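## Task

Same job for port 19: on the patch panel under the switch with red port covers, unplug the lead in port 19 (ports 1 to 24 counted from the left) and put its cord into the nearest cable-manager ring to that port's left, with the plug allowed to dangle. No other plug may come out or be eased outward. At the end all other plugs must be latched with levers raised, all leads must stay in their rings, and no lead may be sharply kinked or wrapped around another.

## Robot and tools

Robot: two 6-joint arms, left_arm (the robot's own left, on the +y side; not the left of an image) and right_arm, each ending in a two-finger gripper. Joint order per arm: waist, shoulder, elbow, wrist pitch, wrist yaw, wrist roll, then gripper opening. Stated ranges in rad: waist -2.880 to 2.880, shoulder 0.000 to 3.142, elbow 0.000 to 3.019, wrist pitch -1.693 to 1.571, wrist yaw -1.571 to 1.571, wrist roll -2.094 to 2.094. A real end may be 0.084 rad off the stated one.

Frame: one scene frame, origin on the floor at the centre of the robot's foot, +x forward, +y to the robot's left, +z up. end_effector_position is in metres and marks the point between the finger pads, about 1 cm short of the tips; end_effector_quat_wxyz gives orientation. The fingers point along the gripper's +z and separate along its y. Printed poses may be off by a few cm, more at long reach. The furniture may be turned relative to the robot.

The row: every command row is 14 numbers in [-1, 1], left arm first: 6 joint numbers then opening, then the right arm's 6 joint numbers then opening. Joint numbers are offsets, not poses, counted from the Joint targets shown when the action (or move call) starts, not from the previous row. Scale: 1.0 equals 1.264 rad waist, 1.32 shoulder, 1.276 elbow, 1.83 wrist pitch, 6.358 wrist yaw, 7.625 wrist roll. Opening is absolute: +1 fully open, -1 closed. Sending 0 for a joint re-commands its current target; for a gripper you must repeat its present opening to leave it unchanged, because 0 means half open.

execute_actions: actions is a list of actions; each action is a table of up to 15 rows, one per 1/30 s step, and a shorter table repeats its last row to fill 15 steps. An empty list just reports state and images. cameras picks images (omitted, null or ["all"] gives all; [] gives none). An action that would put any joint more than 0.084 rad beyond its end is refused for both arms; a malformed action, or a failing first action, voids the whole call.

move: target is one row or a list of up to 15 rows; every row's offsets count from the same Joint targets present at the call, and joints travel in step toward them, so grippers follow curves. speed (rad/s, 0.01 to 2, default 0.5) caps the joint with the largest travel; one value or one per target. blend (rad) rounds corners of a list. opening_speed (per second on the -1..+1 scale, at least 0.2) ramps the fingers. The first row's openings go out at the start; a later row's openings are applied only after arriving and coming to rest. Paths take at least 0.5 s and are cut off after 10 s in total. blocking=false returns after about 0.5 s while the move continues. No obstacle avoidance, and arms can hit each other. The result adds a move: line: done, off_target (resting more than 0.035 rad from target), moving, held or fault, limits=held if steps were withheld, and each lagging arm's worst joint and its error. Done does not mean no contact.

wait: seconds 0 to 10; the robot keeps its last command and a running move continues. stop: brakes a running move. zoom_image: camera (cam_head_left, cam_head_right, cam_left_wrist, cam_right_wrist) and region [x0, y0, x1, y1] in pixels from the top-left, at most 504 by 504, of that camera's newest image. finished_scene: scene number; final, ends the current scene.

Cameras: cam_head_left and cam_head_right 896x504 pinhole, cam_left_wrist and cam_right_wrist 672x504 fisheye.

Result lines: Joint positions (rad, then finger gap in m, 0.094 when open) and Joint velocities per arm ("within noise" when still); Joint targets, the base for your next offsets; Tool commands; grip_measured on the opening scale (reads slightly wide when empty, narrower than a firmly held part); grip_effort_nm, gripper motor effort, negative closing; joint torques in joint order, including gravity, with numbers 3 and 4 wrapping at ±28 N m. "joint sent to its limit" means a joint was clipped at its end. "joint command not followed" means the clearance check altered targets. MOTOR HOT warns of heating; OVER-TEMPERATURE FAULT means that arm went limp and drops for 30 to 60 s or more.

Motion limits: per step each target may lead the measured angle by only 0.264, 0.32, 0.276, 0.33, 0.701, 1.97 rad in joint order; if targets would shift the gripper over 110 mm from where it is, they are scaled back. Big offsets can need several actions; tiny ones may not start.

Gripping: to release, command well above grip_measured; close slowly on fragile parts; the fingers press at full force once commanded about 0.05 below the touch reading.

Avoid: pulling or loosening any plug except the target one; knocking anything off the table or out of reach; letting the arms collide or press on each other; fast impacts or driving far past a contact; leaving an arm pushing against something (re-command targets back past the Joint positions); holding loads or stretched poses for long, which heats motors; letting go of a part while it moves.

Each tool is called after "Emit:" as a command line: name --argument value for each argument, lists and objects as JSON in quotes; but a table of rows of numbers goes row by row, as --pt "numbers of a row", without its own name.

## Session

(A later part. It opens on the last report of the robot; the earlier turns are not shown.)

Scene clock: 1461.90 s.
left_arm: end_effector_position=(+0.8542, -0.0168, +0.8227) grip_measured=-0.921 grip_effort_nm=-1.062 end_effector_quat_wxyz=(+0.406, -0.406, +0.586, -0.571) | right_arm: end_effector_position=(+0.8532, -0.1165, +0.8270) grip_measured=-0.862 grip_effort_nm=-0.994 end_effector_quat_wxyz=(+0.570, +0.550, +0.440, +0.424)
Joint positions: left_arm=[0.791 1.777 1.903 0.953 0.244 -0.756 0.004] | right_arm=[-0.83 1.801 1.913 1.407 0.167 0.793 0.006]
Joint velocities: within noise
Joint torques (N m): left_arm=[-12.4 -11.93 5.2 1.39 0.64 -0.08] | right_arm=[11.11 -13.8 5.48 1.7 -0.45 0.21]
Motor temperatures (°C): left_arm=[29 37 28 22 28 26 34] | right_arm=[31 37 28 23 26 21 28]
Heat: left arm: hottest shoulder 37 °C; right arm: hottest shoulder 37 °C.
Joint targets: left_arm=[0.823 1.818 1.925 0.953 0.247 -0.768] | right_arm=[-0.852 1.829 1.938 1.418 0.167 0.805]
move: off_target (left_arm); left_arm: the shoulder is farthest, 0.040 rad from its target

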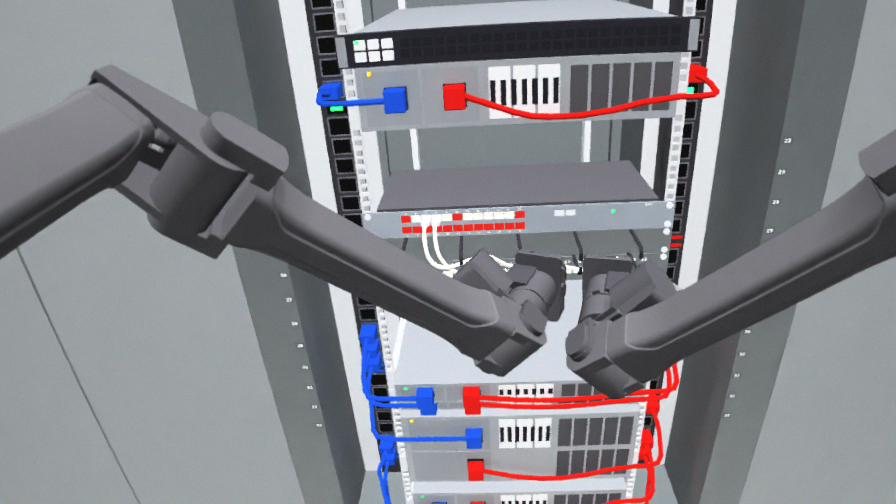

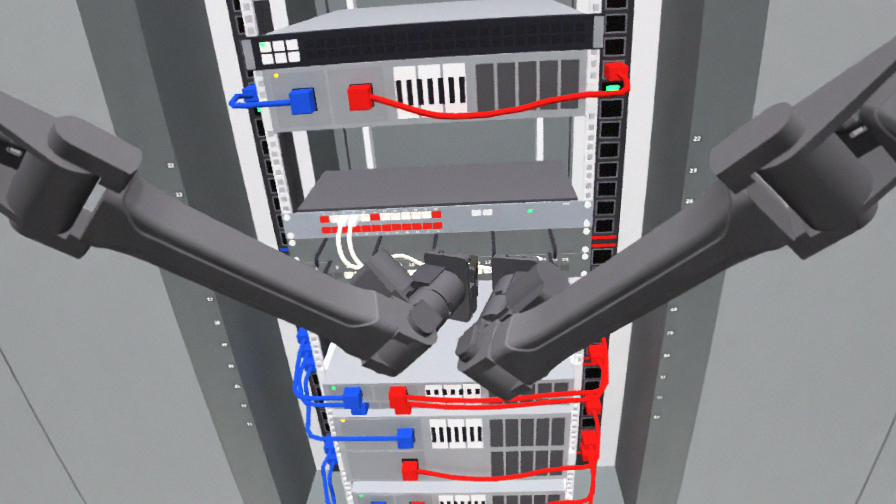

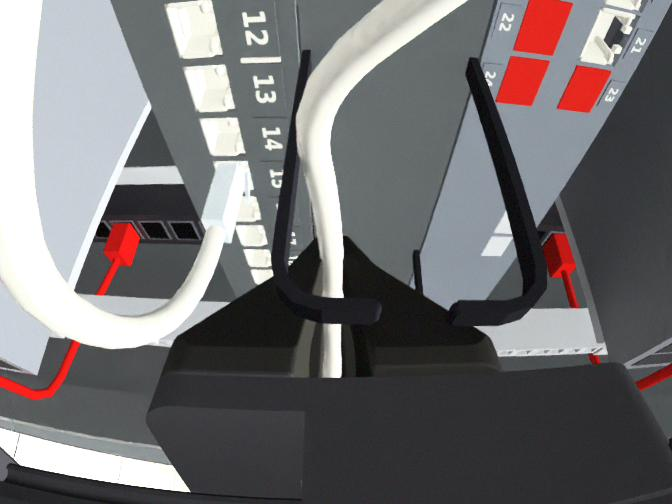

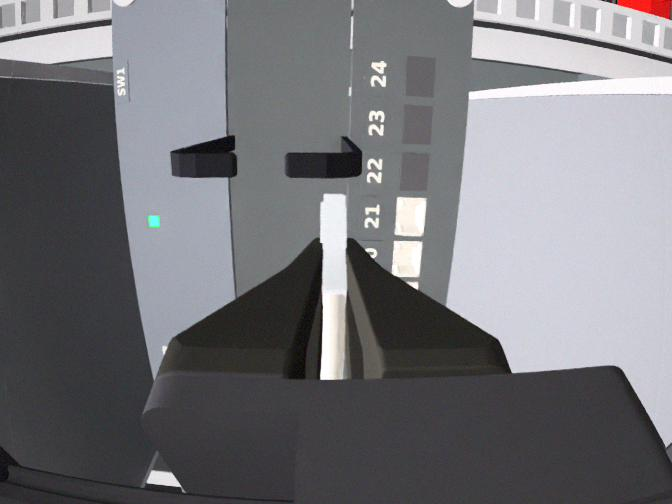

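Emit:
move --target '[0,0,0,0,0,0,-0.65,0,0,0,0,0,0,-1]' --opening_speed 0.2

Emit:
zoom_image --camera "cam_head_left" --region '[547, 230, 617, 300]'

Emit:
zoom_image --camera "cam_head_left" --region '[430, 235, 490, 285]'

Scene clock: 1484.80 s.
left_arm: end_effector_position=(+0.8523, -0.0190, +0.8205) grip_measured=-0.652 grip_effort_nm=0.056 end_effector_quat_wxyz=(+0.404, -0.406, +0.587, -0.571) | right_arm: end_effector_position=(+0.8530, -0.1166, +0.8264) grip_measured=-0.862 grip_effort_nm=-0.999 end_effector_quat_wxyz=(+0.570, +0.550, +0.440, +0.424)
Joint positions: left_arm=[0.791 1.782 1.904 0.953 0.244 -0.756 0.016] | right_arm=[-0.831 1.802 1.913 1.407 0.167 0.793 0.006]
Joint velocities: within noise
Joint torques (N m): left_arm=[-12.45 -12.22 5.12 1.36 0.63 -0.08] | right_arm=[11.46 -13.98 5.45 1.73 -0.48 0.21]
Motor temperatures (°C): left_arm=[29 37 29 22 28 26 34] | right_arm=[31 38 28 23 26 21 28]
Heat: left arm: hottest shoulder 37 °C; right arm: hottest shoulder 38 °C.
Joint targets: left_arm=[0.823 1.818 1.925 0.953 0.247 -0.769] | right_arm=[-0.852 1.828 1.938 1.418 0.167 0.805]
move: off_target (left_arm); left_arm: the shoulder is farthest, 0.036 rad from its target

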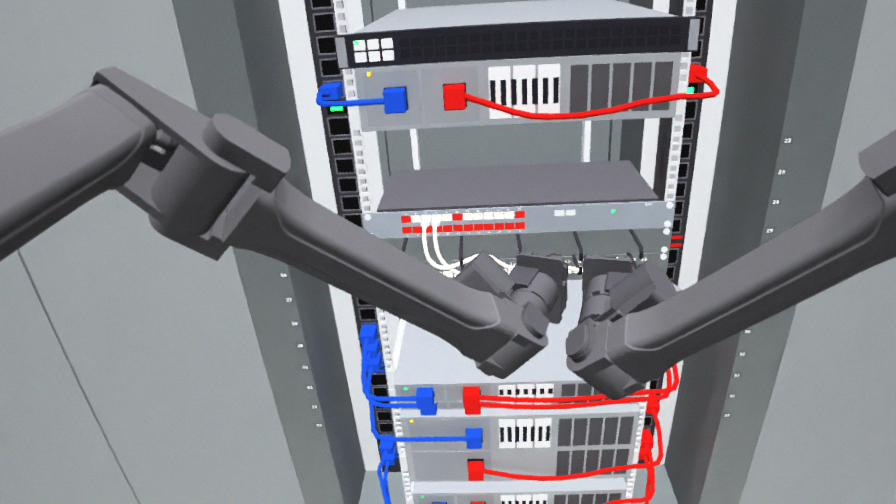

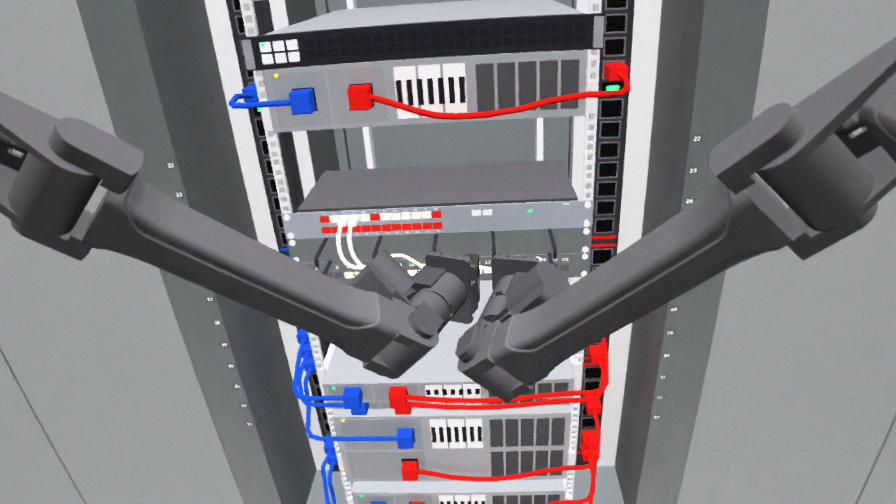

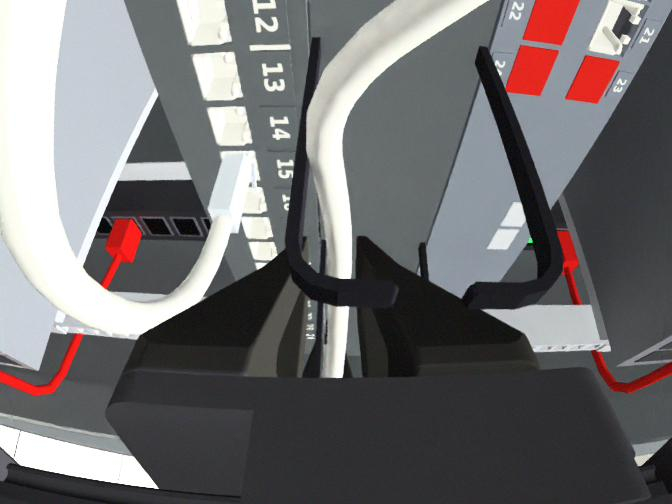

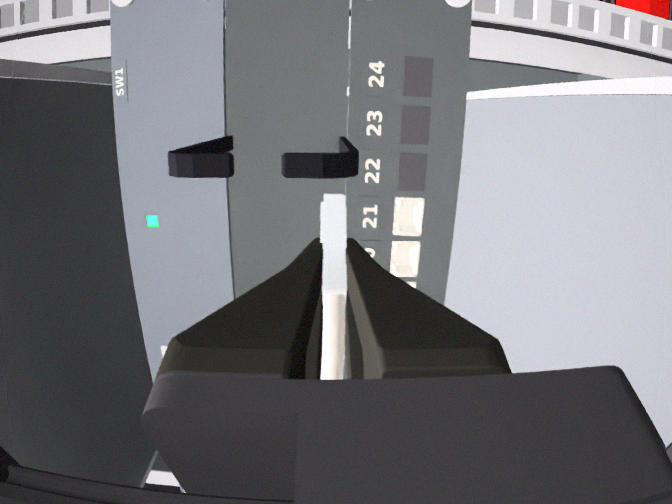

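Scaled by 7.200 from the camera's 896x504 image, which has a finer 1280x720 frame.

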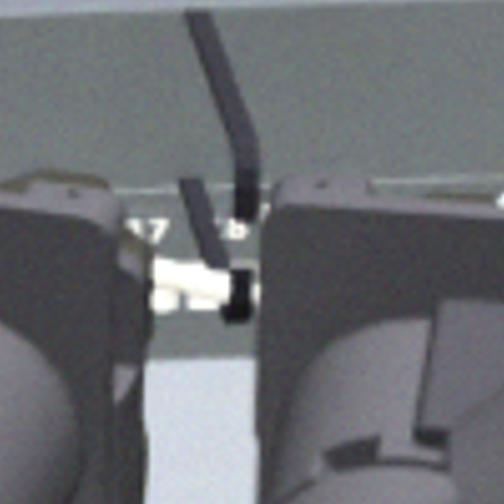

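Scaled by 8.400 from the camera's 896x504 image, which has a finer 1280x720 frame.

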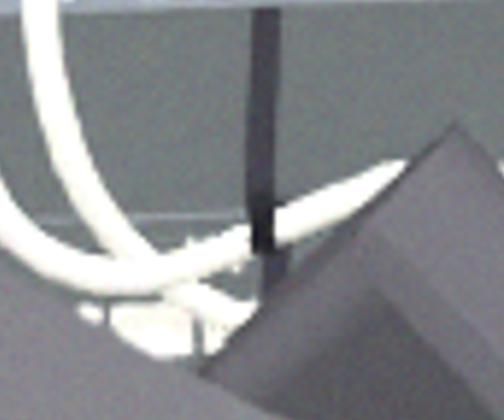

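Emit:
move --pt "0 -0.033 -0.017 0.008 0 0 -0.65 0 0 0 0 0 0 -1" --pt "0.0055 -0.0867 -0.2245 0.1126 0.0014 -0.0025 -0.65 0 0 0 0 0 0 -1" --speed '[0.15,0.12]' --blend '[0.02,0]'

Emit:
zoom_image --camera "cam_head_left" --region '[517, 220, 617, 300]'

Emit:
zoom_image --camera "cam_head_right" --region '[425, 220, 525, 300]'

Scene clock: 1510.07 s.
left_arm: end_effector_position=(+0.7834, -0.0146, +0.8232) grip_measured=-0.652 grip_effort_nm=0.051 end_effector_quat_wxyz=(+0.399, -0.408, +0.585, -0.576) | right_arm: end_effector_position=(+0.8530, -0.1166, +0.8264) grip_measured=-0.862 grip_effort_nm=-0.999 end_effector_quat_wxyz=(+0.570, +0.550, +0.440, +0.424)
Joint positions: left_arm=[0.797 1.718 1.646 1.147 0.253 -0.774 0.016] | right_arm=[-0.831 1.802 1.913 1.407 0.167 0.793 0.006]
Joint velocities: within noise
Joint torques (N m): left_arm=[-11.34 -14.15 1.77 1.88 0.64 -0.09] | right_arm=[11.34 -13.92 5.5 1.68 -0.49 0.23]
Motor temperatures (°C): left_arm=[29 37 29 22 28 26 32] | right_arm=[31 37 28 23 26 21 28]
Heat: left arm: hottest shoulder 37 °C; right arm: hottest shoulder 37 °C.
Joint targets: left_arm=[0.830 1.704 1.639 1.159 0.256 -0.787] | right_arm=[-0.852 1.828 1.938 1.418 0.167 0.805]
move: done

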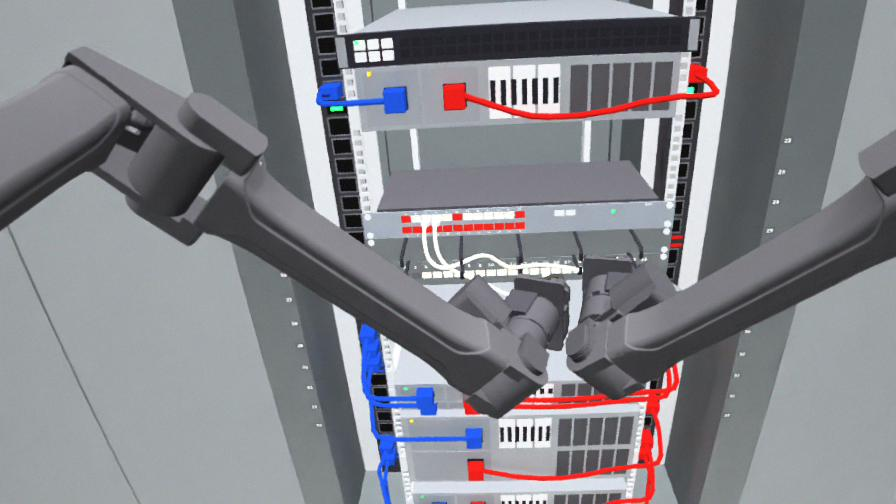

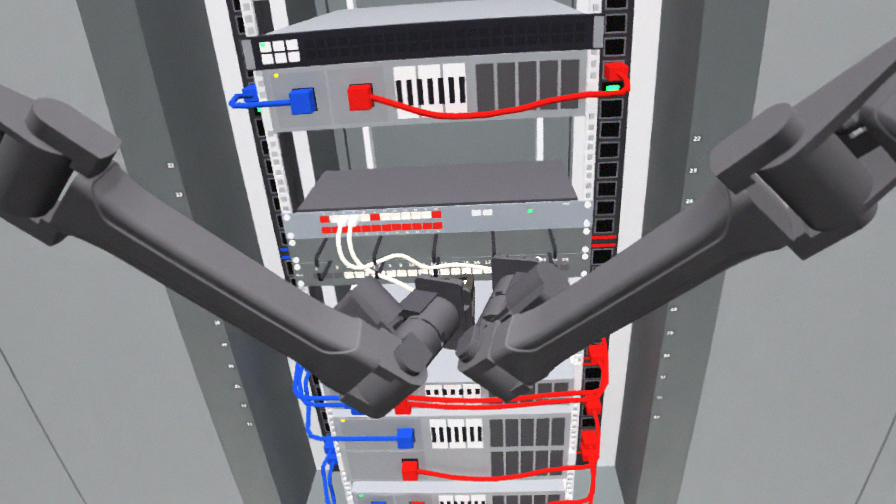

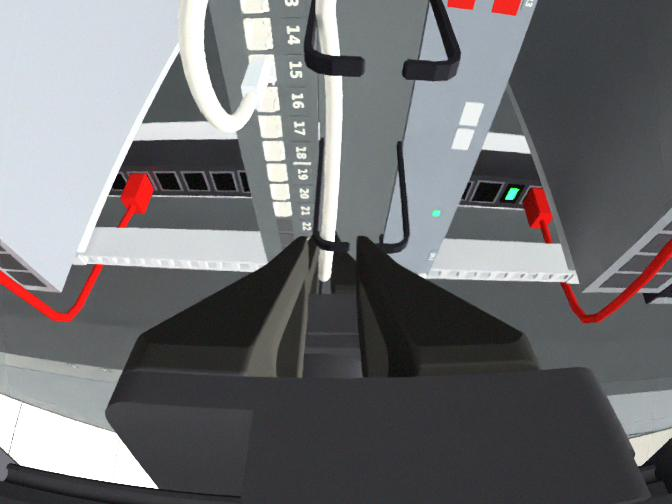

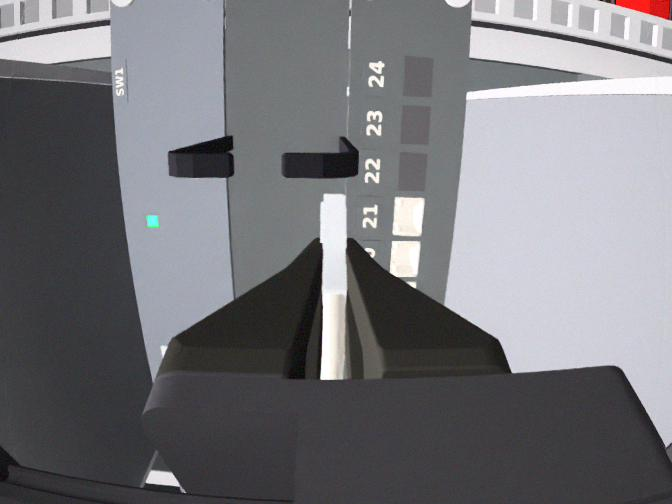

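Scaled by 5.040 from the camera's 896x504 image, which has a finer 1280x720 frame.

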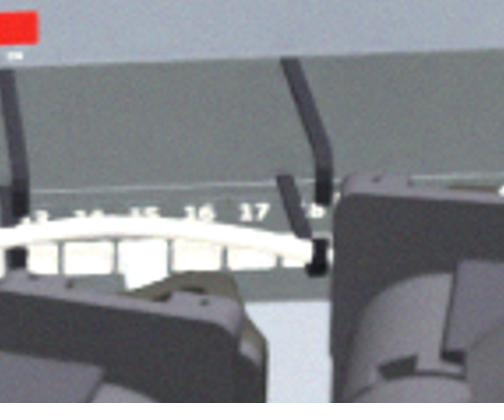

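Scaled by 5.040 from the camera's 896x504 image, which has a finer 1280x720 frame.

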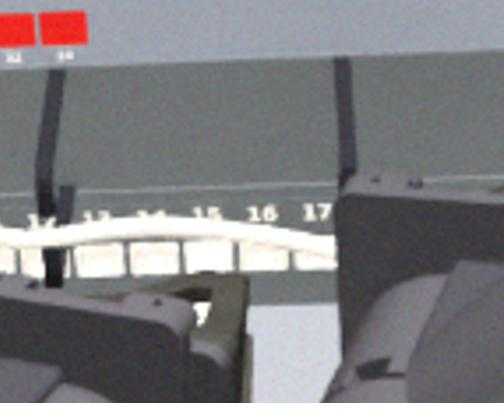

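Emit:
move --target '[0.10,-0.02,-0.15,0.05,0,0,-0.65,0,0,0,0,0,0,-1]' --speed 0.3

Emit:
zoom_image --camera "cam_head_left" --region '[400, 200, 600, 320]'

Emit:
zoom_image --camera "cam_head_right" --region '[320, 200, 520, 320]'

Scene clock: 1523.37 s.
left_arm: end_effector_position=(+0.7163, +0.0403, +0.7575) grip_measured=-0.652 grip_effort_nm=0.051 end_effector_quat_wxyz=(+0.395, -0.396, +0.640, -0.526) | right_arm: end_effector_position=(+0.8530, -0.1166, +0.8264) grip_measured=-0.862 grip_effort_nm=-0.999 end_effector_quat_wxyz=(+0.570, +0.550, +0.440, +0.424)
Joint positions: left_arm=[0.932 1.688 1.453 1.239 0.254 -0.775 0.016] | right_arm=[-0.831 1.802 1.913 1.407 0.167 0.793 0.006]
Joint velocities: within noise
Joint torques (N m): left_arm=[-10.11 -14.51 0.85 2.02 0.54 -0.09] | right_arm=[11.46 -13.98 5.42 1.74 -0.49 0.2]
Motor temperatures (°C): left_arm=[29 38 28 22 28 26 32] | right_arm=[31 37 28 23 26 21 28]
Heat: left arm: hottest shoulder 38 °C; right arm: hottest shoulder 37 °C.
Joint targets: left_arm=[0.957 1.677 1.447 1.251 0.256 -0.787] | right_arm=[-0.852 1.828 1.938 1.418 0.167 0.805]
move: done

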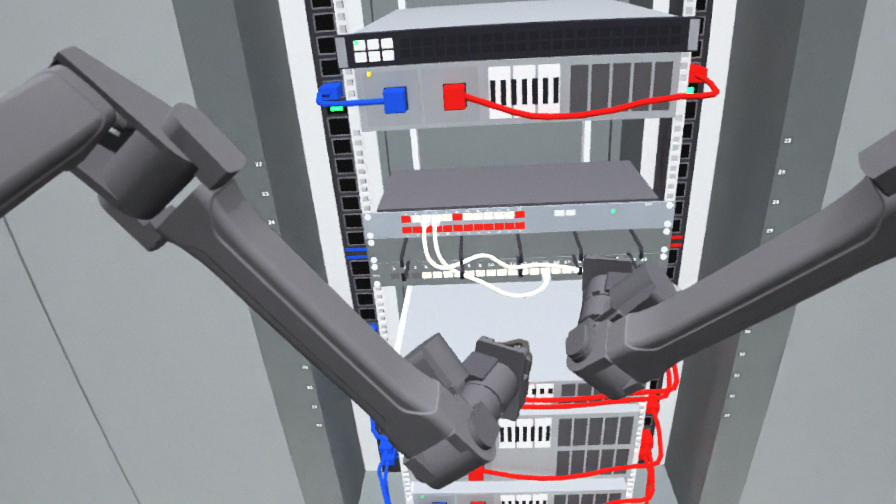

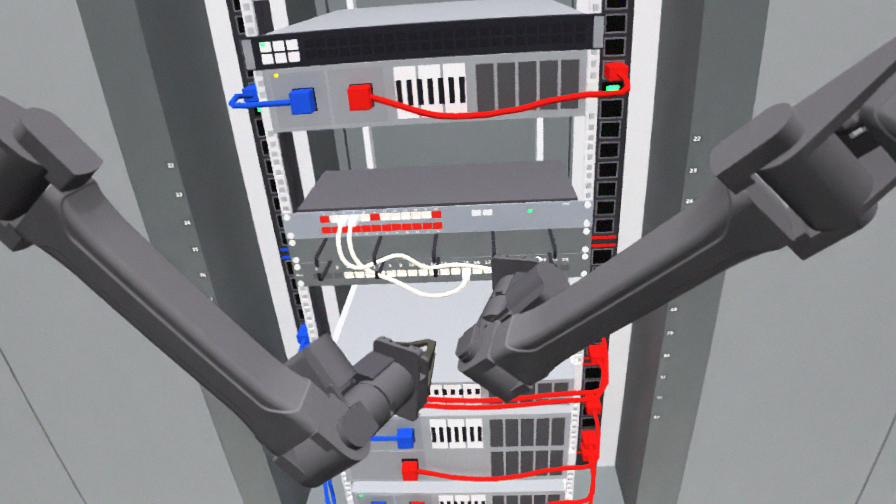

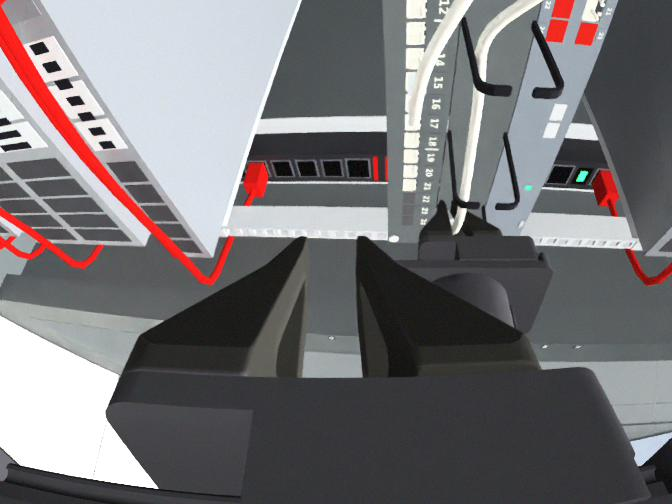

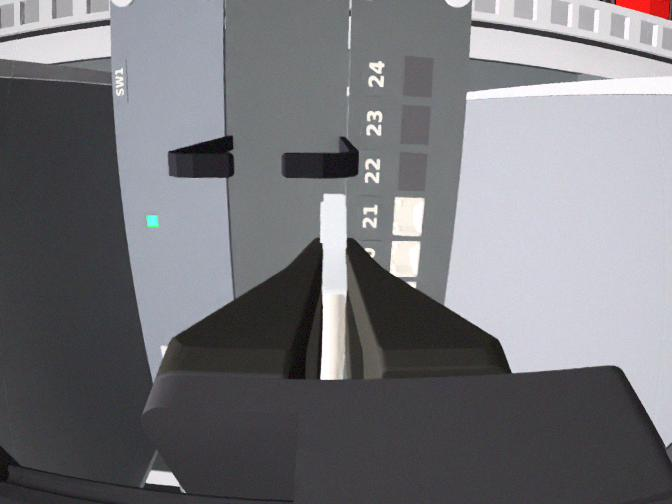

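Scaled by 2.520 from the camera's 896x504 image, which has a finer 1280x720 frame.

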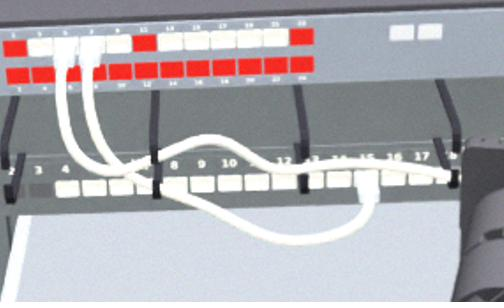

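Scaled by 2.520 from the camera's 896x504 image, which has a finer 1280x720 frame.

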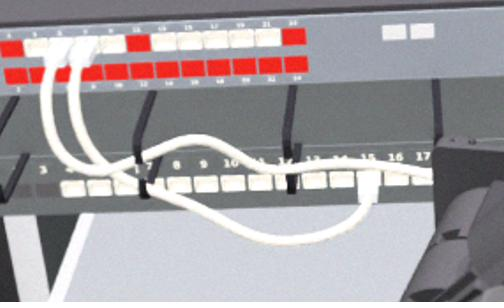

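Emit:
move --target '[0,0,0,0,0,0,-0.65,0,0,0,0,0,0,-0.6]' --opening_speed 0.2

Emit:
zoom_image --camera "cam_head_left" --region '[500, 210, 600, 290]'

Scene clock: 1534.00 s.
left_arm: end_effector_position=(+0.7164, +0.0404, +0.7577) grip_measured=-0.652 grip_effort_nm=0.051 end_effector_quat_wxyz=(+0.395, -0.396, +0.640, -0.526) | right_arm: end_effector_position=(+0.8514, -0.1145, +0.8241) grip_measured=-0.602 grip_effort_nm=0.110 end_effector_quat_wxyz=(+0.568, +0.550, +0.441, +0.424)
Joint positions: left_arm=[0.932 1.688 1.453 1.239 0.254 -0.776 0.016] | right_arm=[-0.831 1.806 1.913 1.407 0.167 0.793 0.019]
Joint velocities: within noise
Joint torques (N m): left_arm=[-10.05 -14.45 0.83 1.98 0.53 -0.08] | right_arm=[11.4 -14.1 5.42 1.76 -0.46 0.22]
Motor temperatures (°C): left_arm=[29 38 28 22 28 26 31] | right_arm=[31 37 28 23 26 21 28]
Heat: left arm: hottest shoulder 38 °C; right arm: hottest shoulder 37 °C.
Joint targets: left_arm=[0.957 1.677 1.447 1.251 0.256 -0.787] | right_arm=[-0.852 1.828 1.938 1.418 0.167 0.805]
move: done

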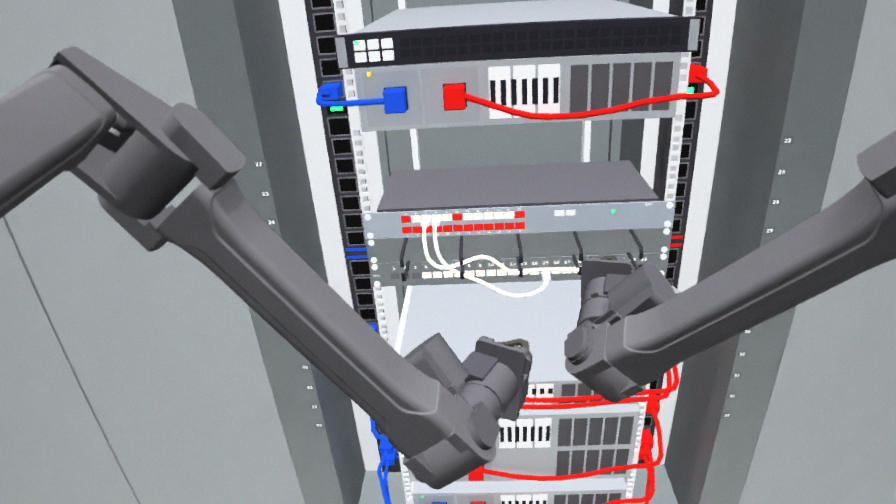

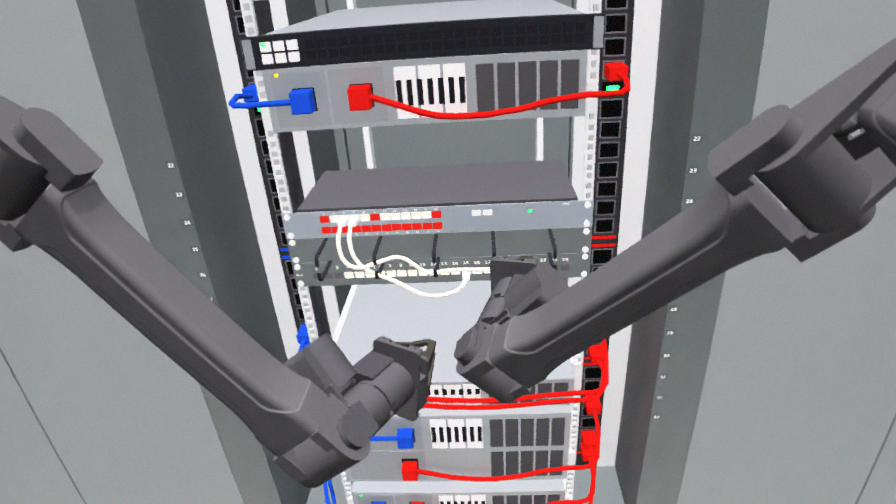

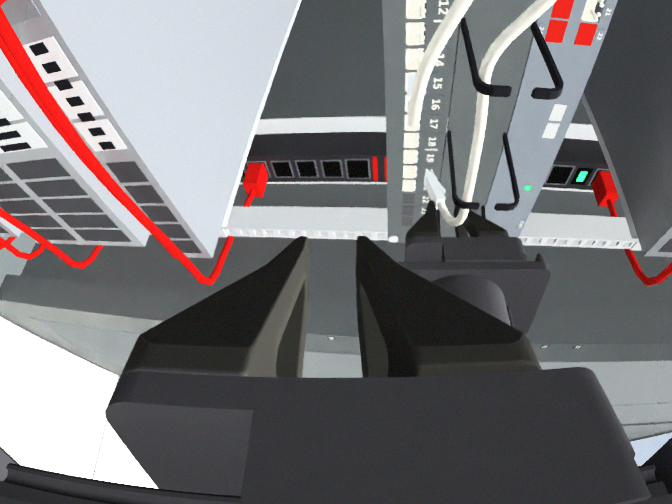

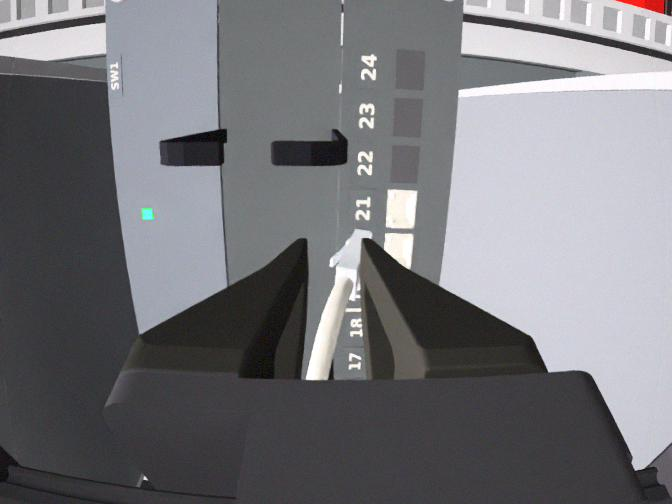

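Scaled by 5.040 from the camera's 896x504 image, which has a finer 1280x720 frame.

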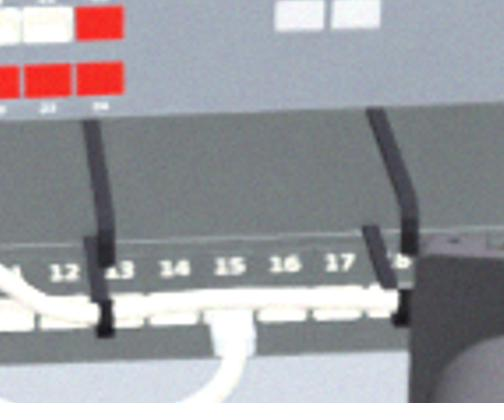

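Emit:
move --pt "0 0 0 0 0 0 -0.65 0.022 0 -0.02 0.005 0 0 -0.6" --pt "0 0 0 0 0 0 -0.65 0.0435 0 -0.1387 0.0727 0.0011 -0.002 -0.6" --speed '[0.15,0.1]' --blend '[0.01,0]'

Emit:
zoom_image --camera "cam_head_left" --region '[520, 220, 640, 310]'

Emit:
zoom_image --camera "cam_head_right" --region '[430, 220, 550, 310]'

Scene clock: 1563.03 s.
left_arm: end_effector_position=(+0.7164, +0.0404, +0.7577) grip_measured=-0.652 grip_effort_nm=0.051 end_effector_quat_wxyz=(+0.395, -0.396, +0.640, -0.527) | right_arm: end_effector_position=(+0.7976, -0.0963, +0.8125) grip_measured=-0.601 grip_effort_nm=0.105 end_effector_quat_wxyz=(+0.559, +0.554, +0.447, +0.425)
Joint positions: left_arm=[0.932 1.688 1.453 1.24 0.254 -0.776 0.016] | right_arm=[-0.821 1.809 1.768 1.534 0.171 0.793 0.019]
Joint velocities: within noise
Joint torques (N m): left_arm=[-10.23 -14.45 0.83 2.02 0.53 -0.07] | right_arm=[14.97 -13.1 1.77 2.03 -0.34 0.06]
Motor temperatures (°C): left_arm=[28 38 27 22 28 26 31] | right_arm=[31 37 28 23 26 21 26]
Heat: left arm: hottest shoulder 38 °C; right arm: hottest shoulder 37 °C.
Joint targets: left_arm=[0.957 1.677 1.447 1.251 0.256 -0.788] | right_arm=[-0.797 1.828 1.761 1.551 0.174 0.789]
move: done

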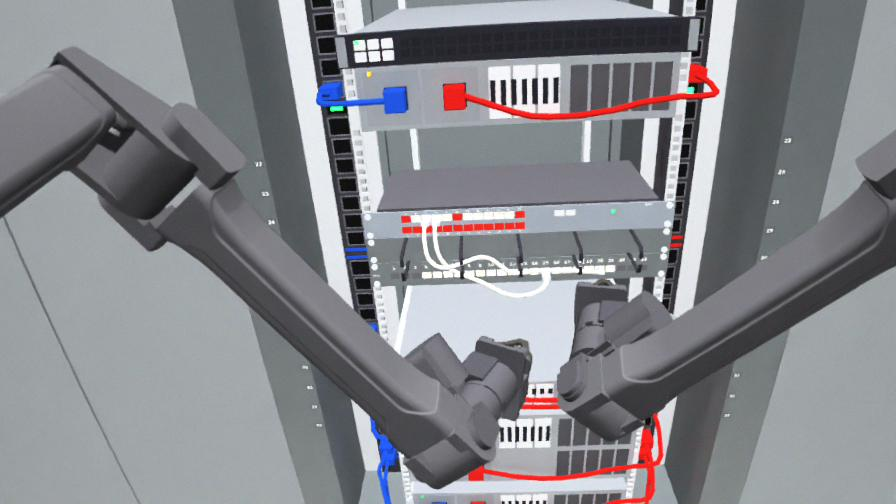

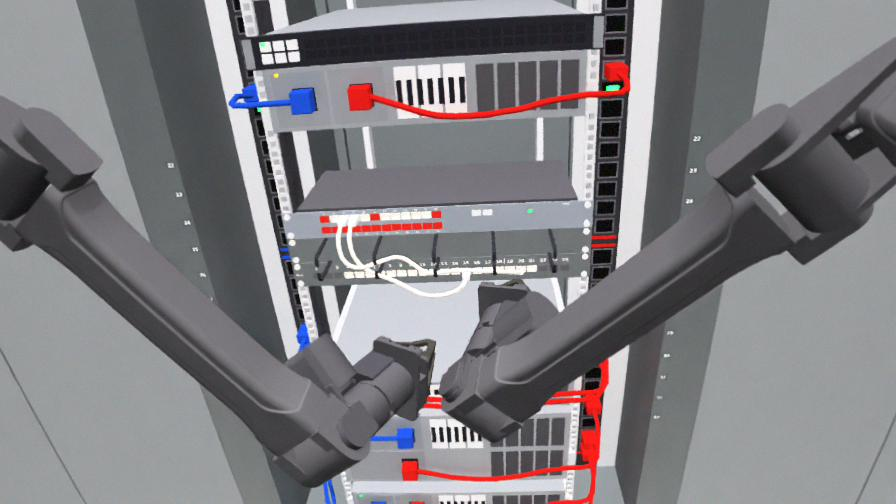

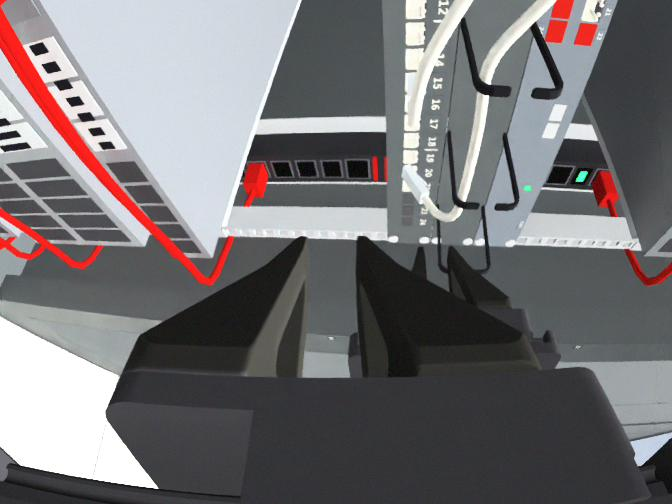

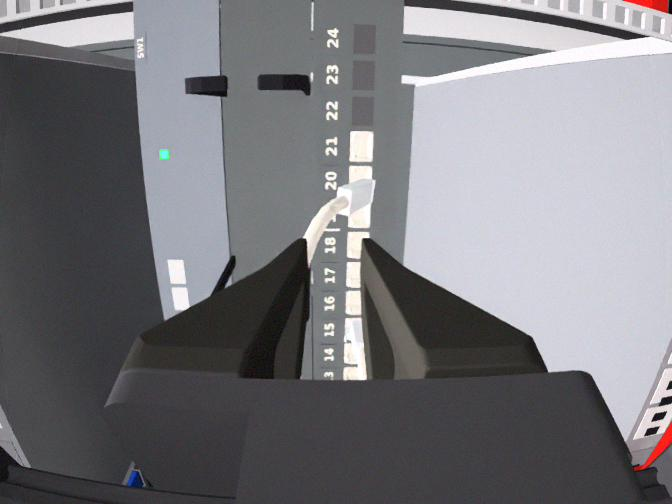

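Scaled by 4.200 from the camera's 896x504 image, which has a finer 1280x720 frame.

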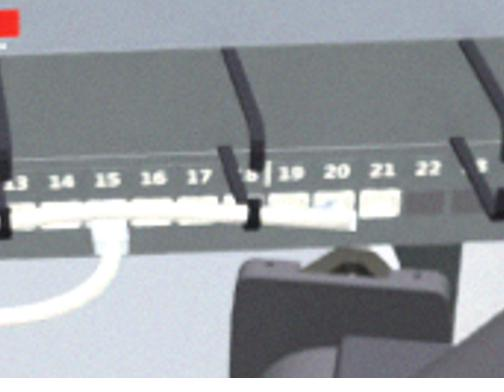

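Scaled by 4.200 from the camera's 896x504 image, which has a finer 1280x720 frame.

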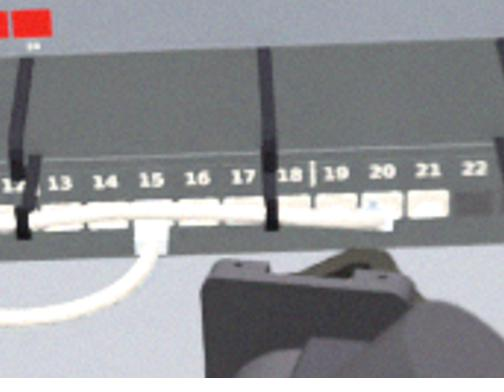

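Emit:
move --target '[0.05,-0.02,-0.05,0,0,0,-0.65,-0.06,-0.03,-0.17,-0.03,0,0,-0.6]' --speed 0.3

Emit:
wait --seconds 3 --cameras '["cam_head_left","cam_head_right"]'

Emit:
zoom_image --camera "cam_head_left" --region '[540, 230, 640, 290]'

Emit:
zoom_image --camera "cam_head_right" --region '[450, 230, 550, 290]'

Emit:
zoom_image --camera "cam_head_left" --region '[400, 210, 550, 310]'

Emit:
zoom_image --camera "cam_head_right" --region '[320, 210, 470, 310]'

Scene clock: 1578.13 s.
left_arm: end_effector_position=(+0.6975, +0.0708, +0.7346) grip_measured=-0.652 grip_effort_nm=0.056 end_effector_quat_wxyz=(+0.390, -0.392, +0.666, -0.502) | right_arm: end_effector_position=(+0.7162, -0.0679, +0.7505) grip_measured=-0.601 grip_effort_nm=0.105 end_effector_quat_wxyz=(+0.488, +0.547, +0.546, +0.406)
Joint positions: left_arm=[0.994 1.665 1.391 1.24 0.254 -0.776 0.016] | right_arm=[-0.857 1.809 1.551 1.507 0.172 0.793 0.019]
Joint velocities: within noise
Joint torques (N m): left_arm=[-8.7 -14.97 0.4 1.99 0.53 -0.08] | right_arm=[11.52 -14.62 0.38 0.85 -0.32 0.07]
Motor temperatures (°C): left_arm=[28 38 26 22 28 26 31] | right_arm=[31 37 27 23 26 21 26]
Heat: left arm: hottest shoulder 38 °C; right arm: hottest shoulder 37 °C.
Joint targets: left_arm=[1.020 1.651 1.384 1.251 0.256 -0.788] | right_arm=[-0.873 1.789 1.544 1.497 0.174 0.789]
move: done

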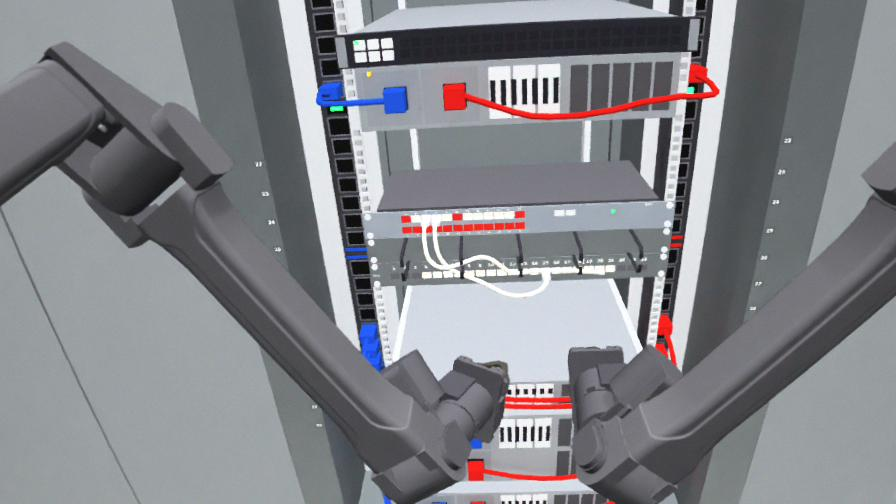

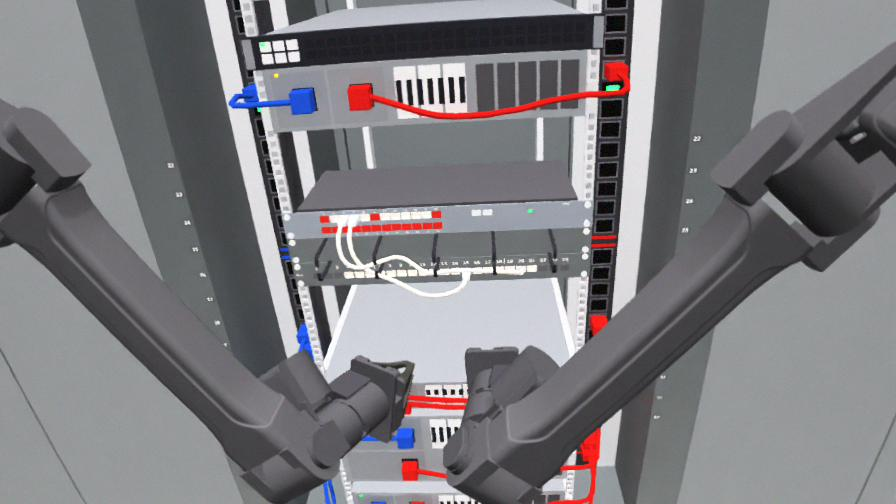

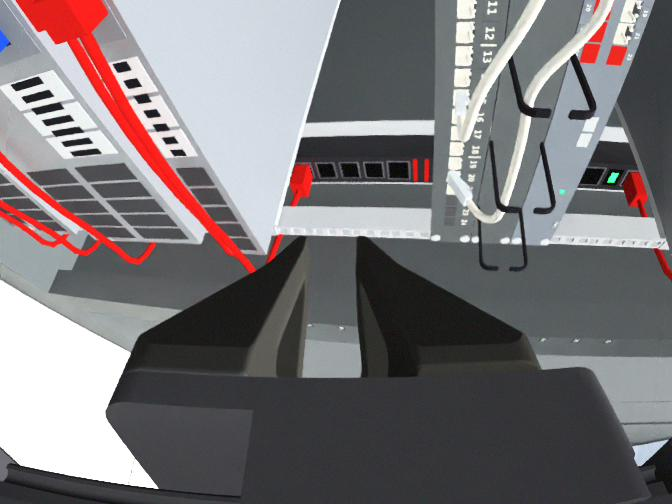

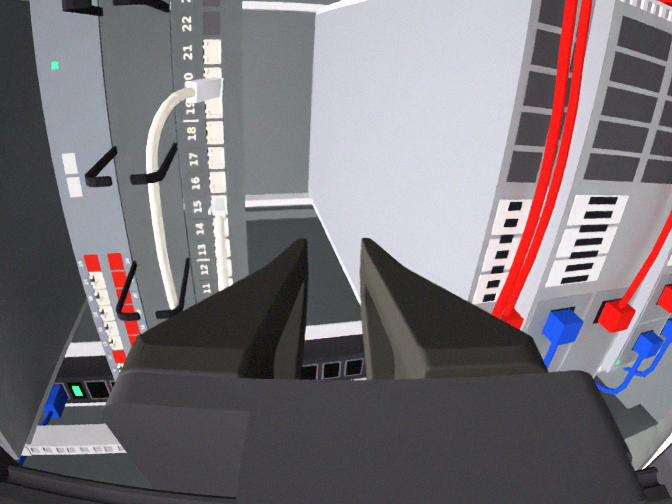

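Scene clock: 1581.13 s.
left_arm: end_effector_position=(+0.6972, +0.0707, +0.7345) grip_measured=-0.652 grip_effort_nm=0.056 end_effector_quat_wxyz=(+0.389, -0.392, +0.666, -0.502) | right_arm: end_effector_position=(+0.7162, -0.0678, +0.7505) grip_measured=-0.601 grip_effort_nm=0.105 end_effector_quat_wxyz=(+0.488, +0.547, +0.546, +0.406)
Joint positions: left_arm=[0.994 1.665 1.39 1.24 0.254 -0.776 0.016] | right_arm=[-0.857 1.809 1.551 1.506 0.172 0.793 0.019]
Joint velocities: within noise
Joint torques (N m): left_arm=[-8.7 -14.86 0.53 2.07 0.52 -0.08] | right_arm=[11.63 -14.8 0.4 0.9 -0.31 0.06]
Motor temperatures (°C): left_arm=[28 38 26 22 28 26 31] | right_arm=[31 37 27 23 26 21 26]
Heat: left arm: hottest shoulder 38 °C; right arm: hottest shoulder 37 °C.
Joint targets: left_arm=[1.020 1.651 1.384 1.251 0.256 -0.788] | right_arm=[-0.873 1.789 1.544 1.497 0.174 0.789]
Tool commands: left_gripper/opening=-0.65 right_gripper/opening=-0.6
wait: 3.00 s; at rest by 0.17 s
Images, in order (width x height): cam_head_left 896x504, cam_head_right 896x504.

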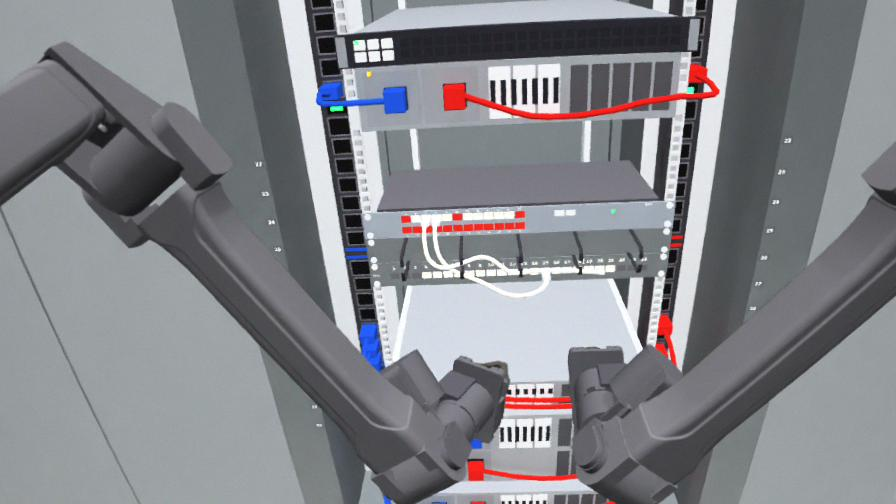

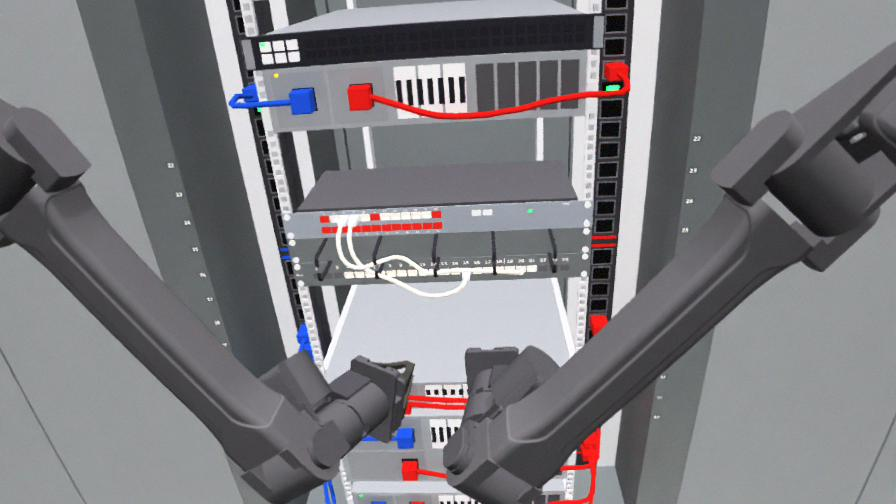

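Scaled by 5.040 from the camera's 896x504 image, which has a finer 1280x720 frame.

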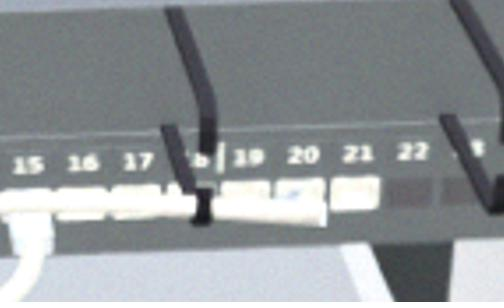

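Scaled by 5.040 from the camera's 896x504 image, which has a finer 1280x720 frame.

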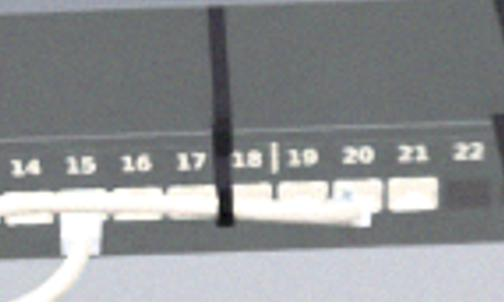

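Scaled by 3.360 from the camera's 896x504 image, which has a finer 1280x720 frame.

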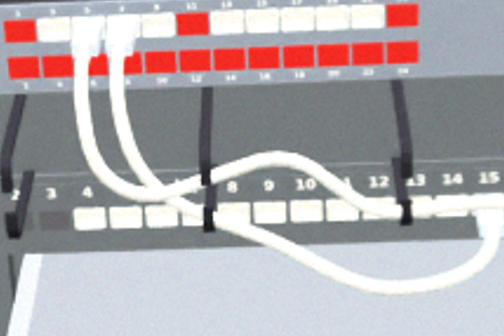

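Scaled by 3.360 from the camera's 896x504 image, which has a finer 1280x720 frame.

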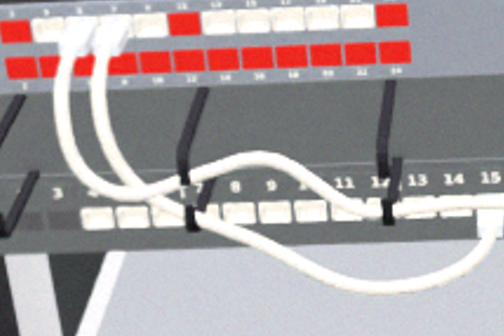

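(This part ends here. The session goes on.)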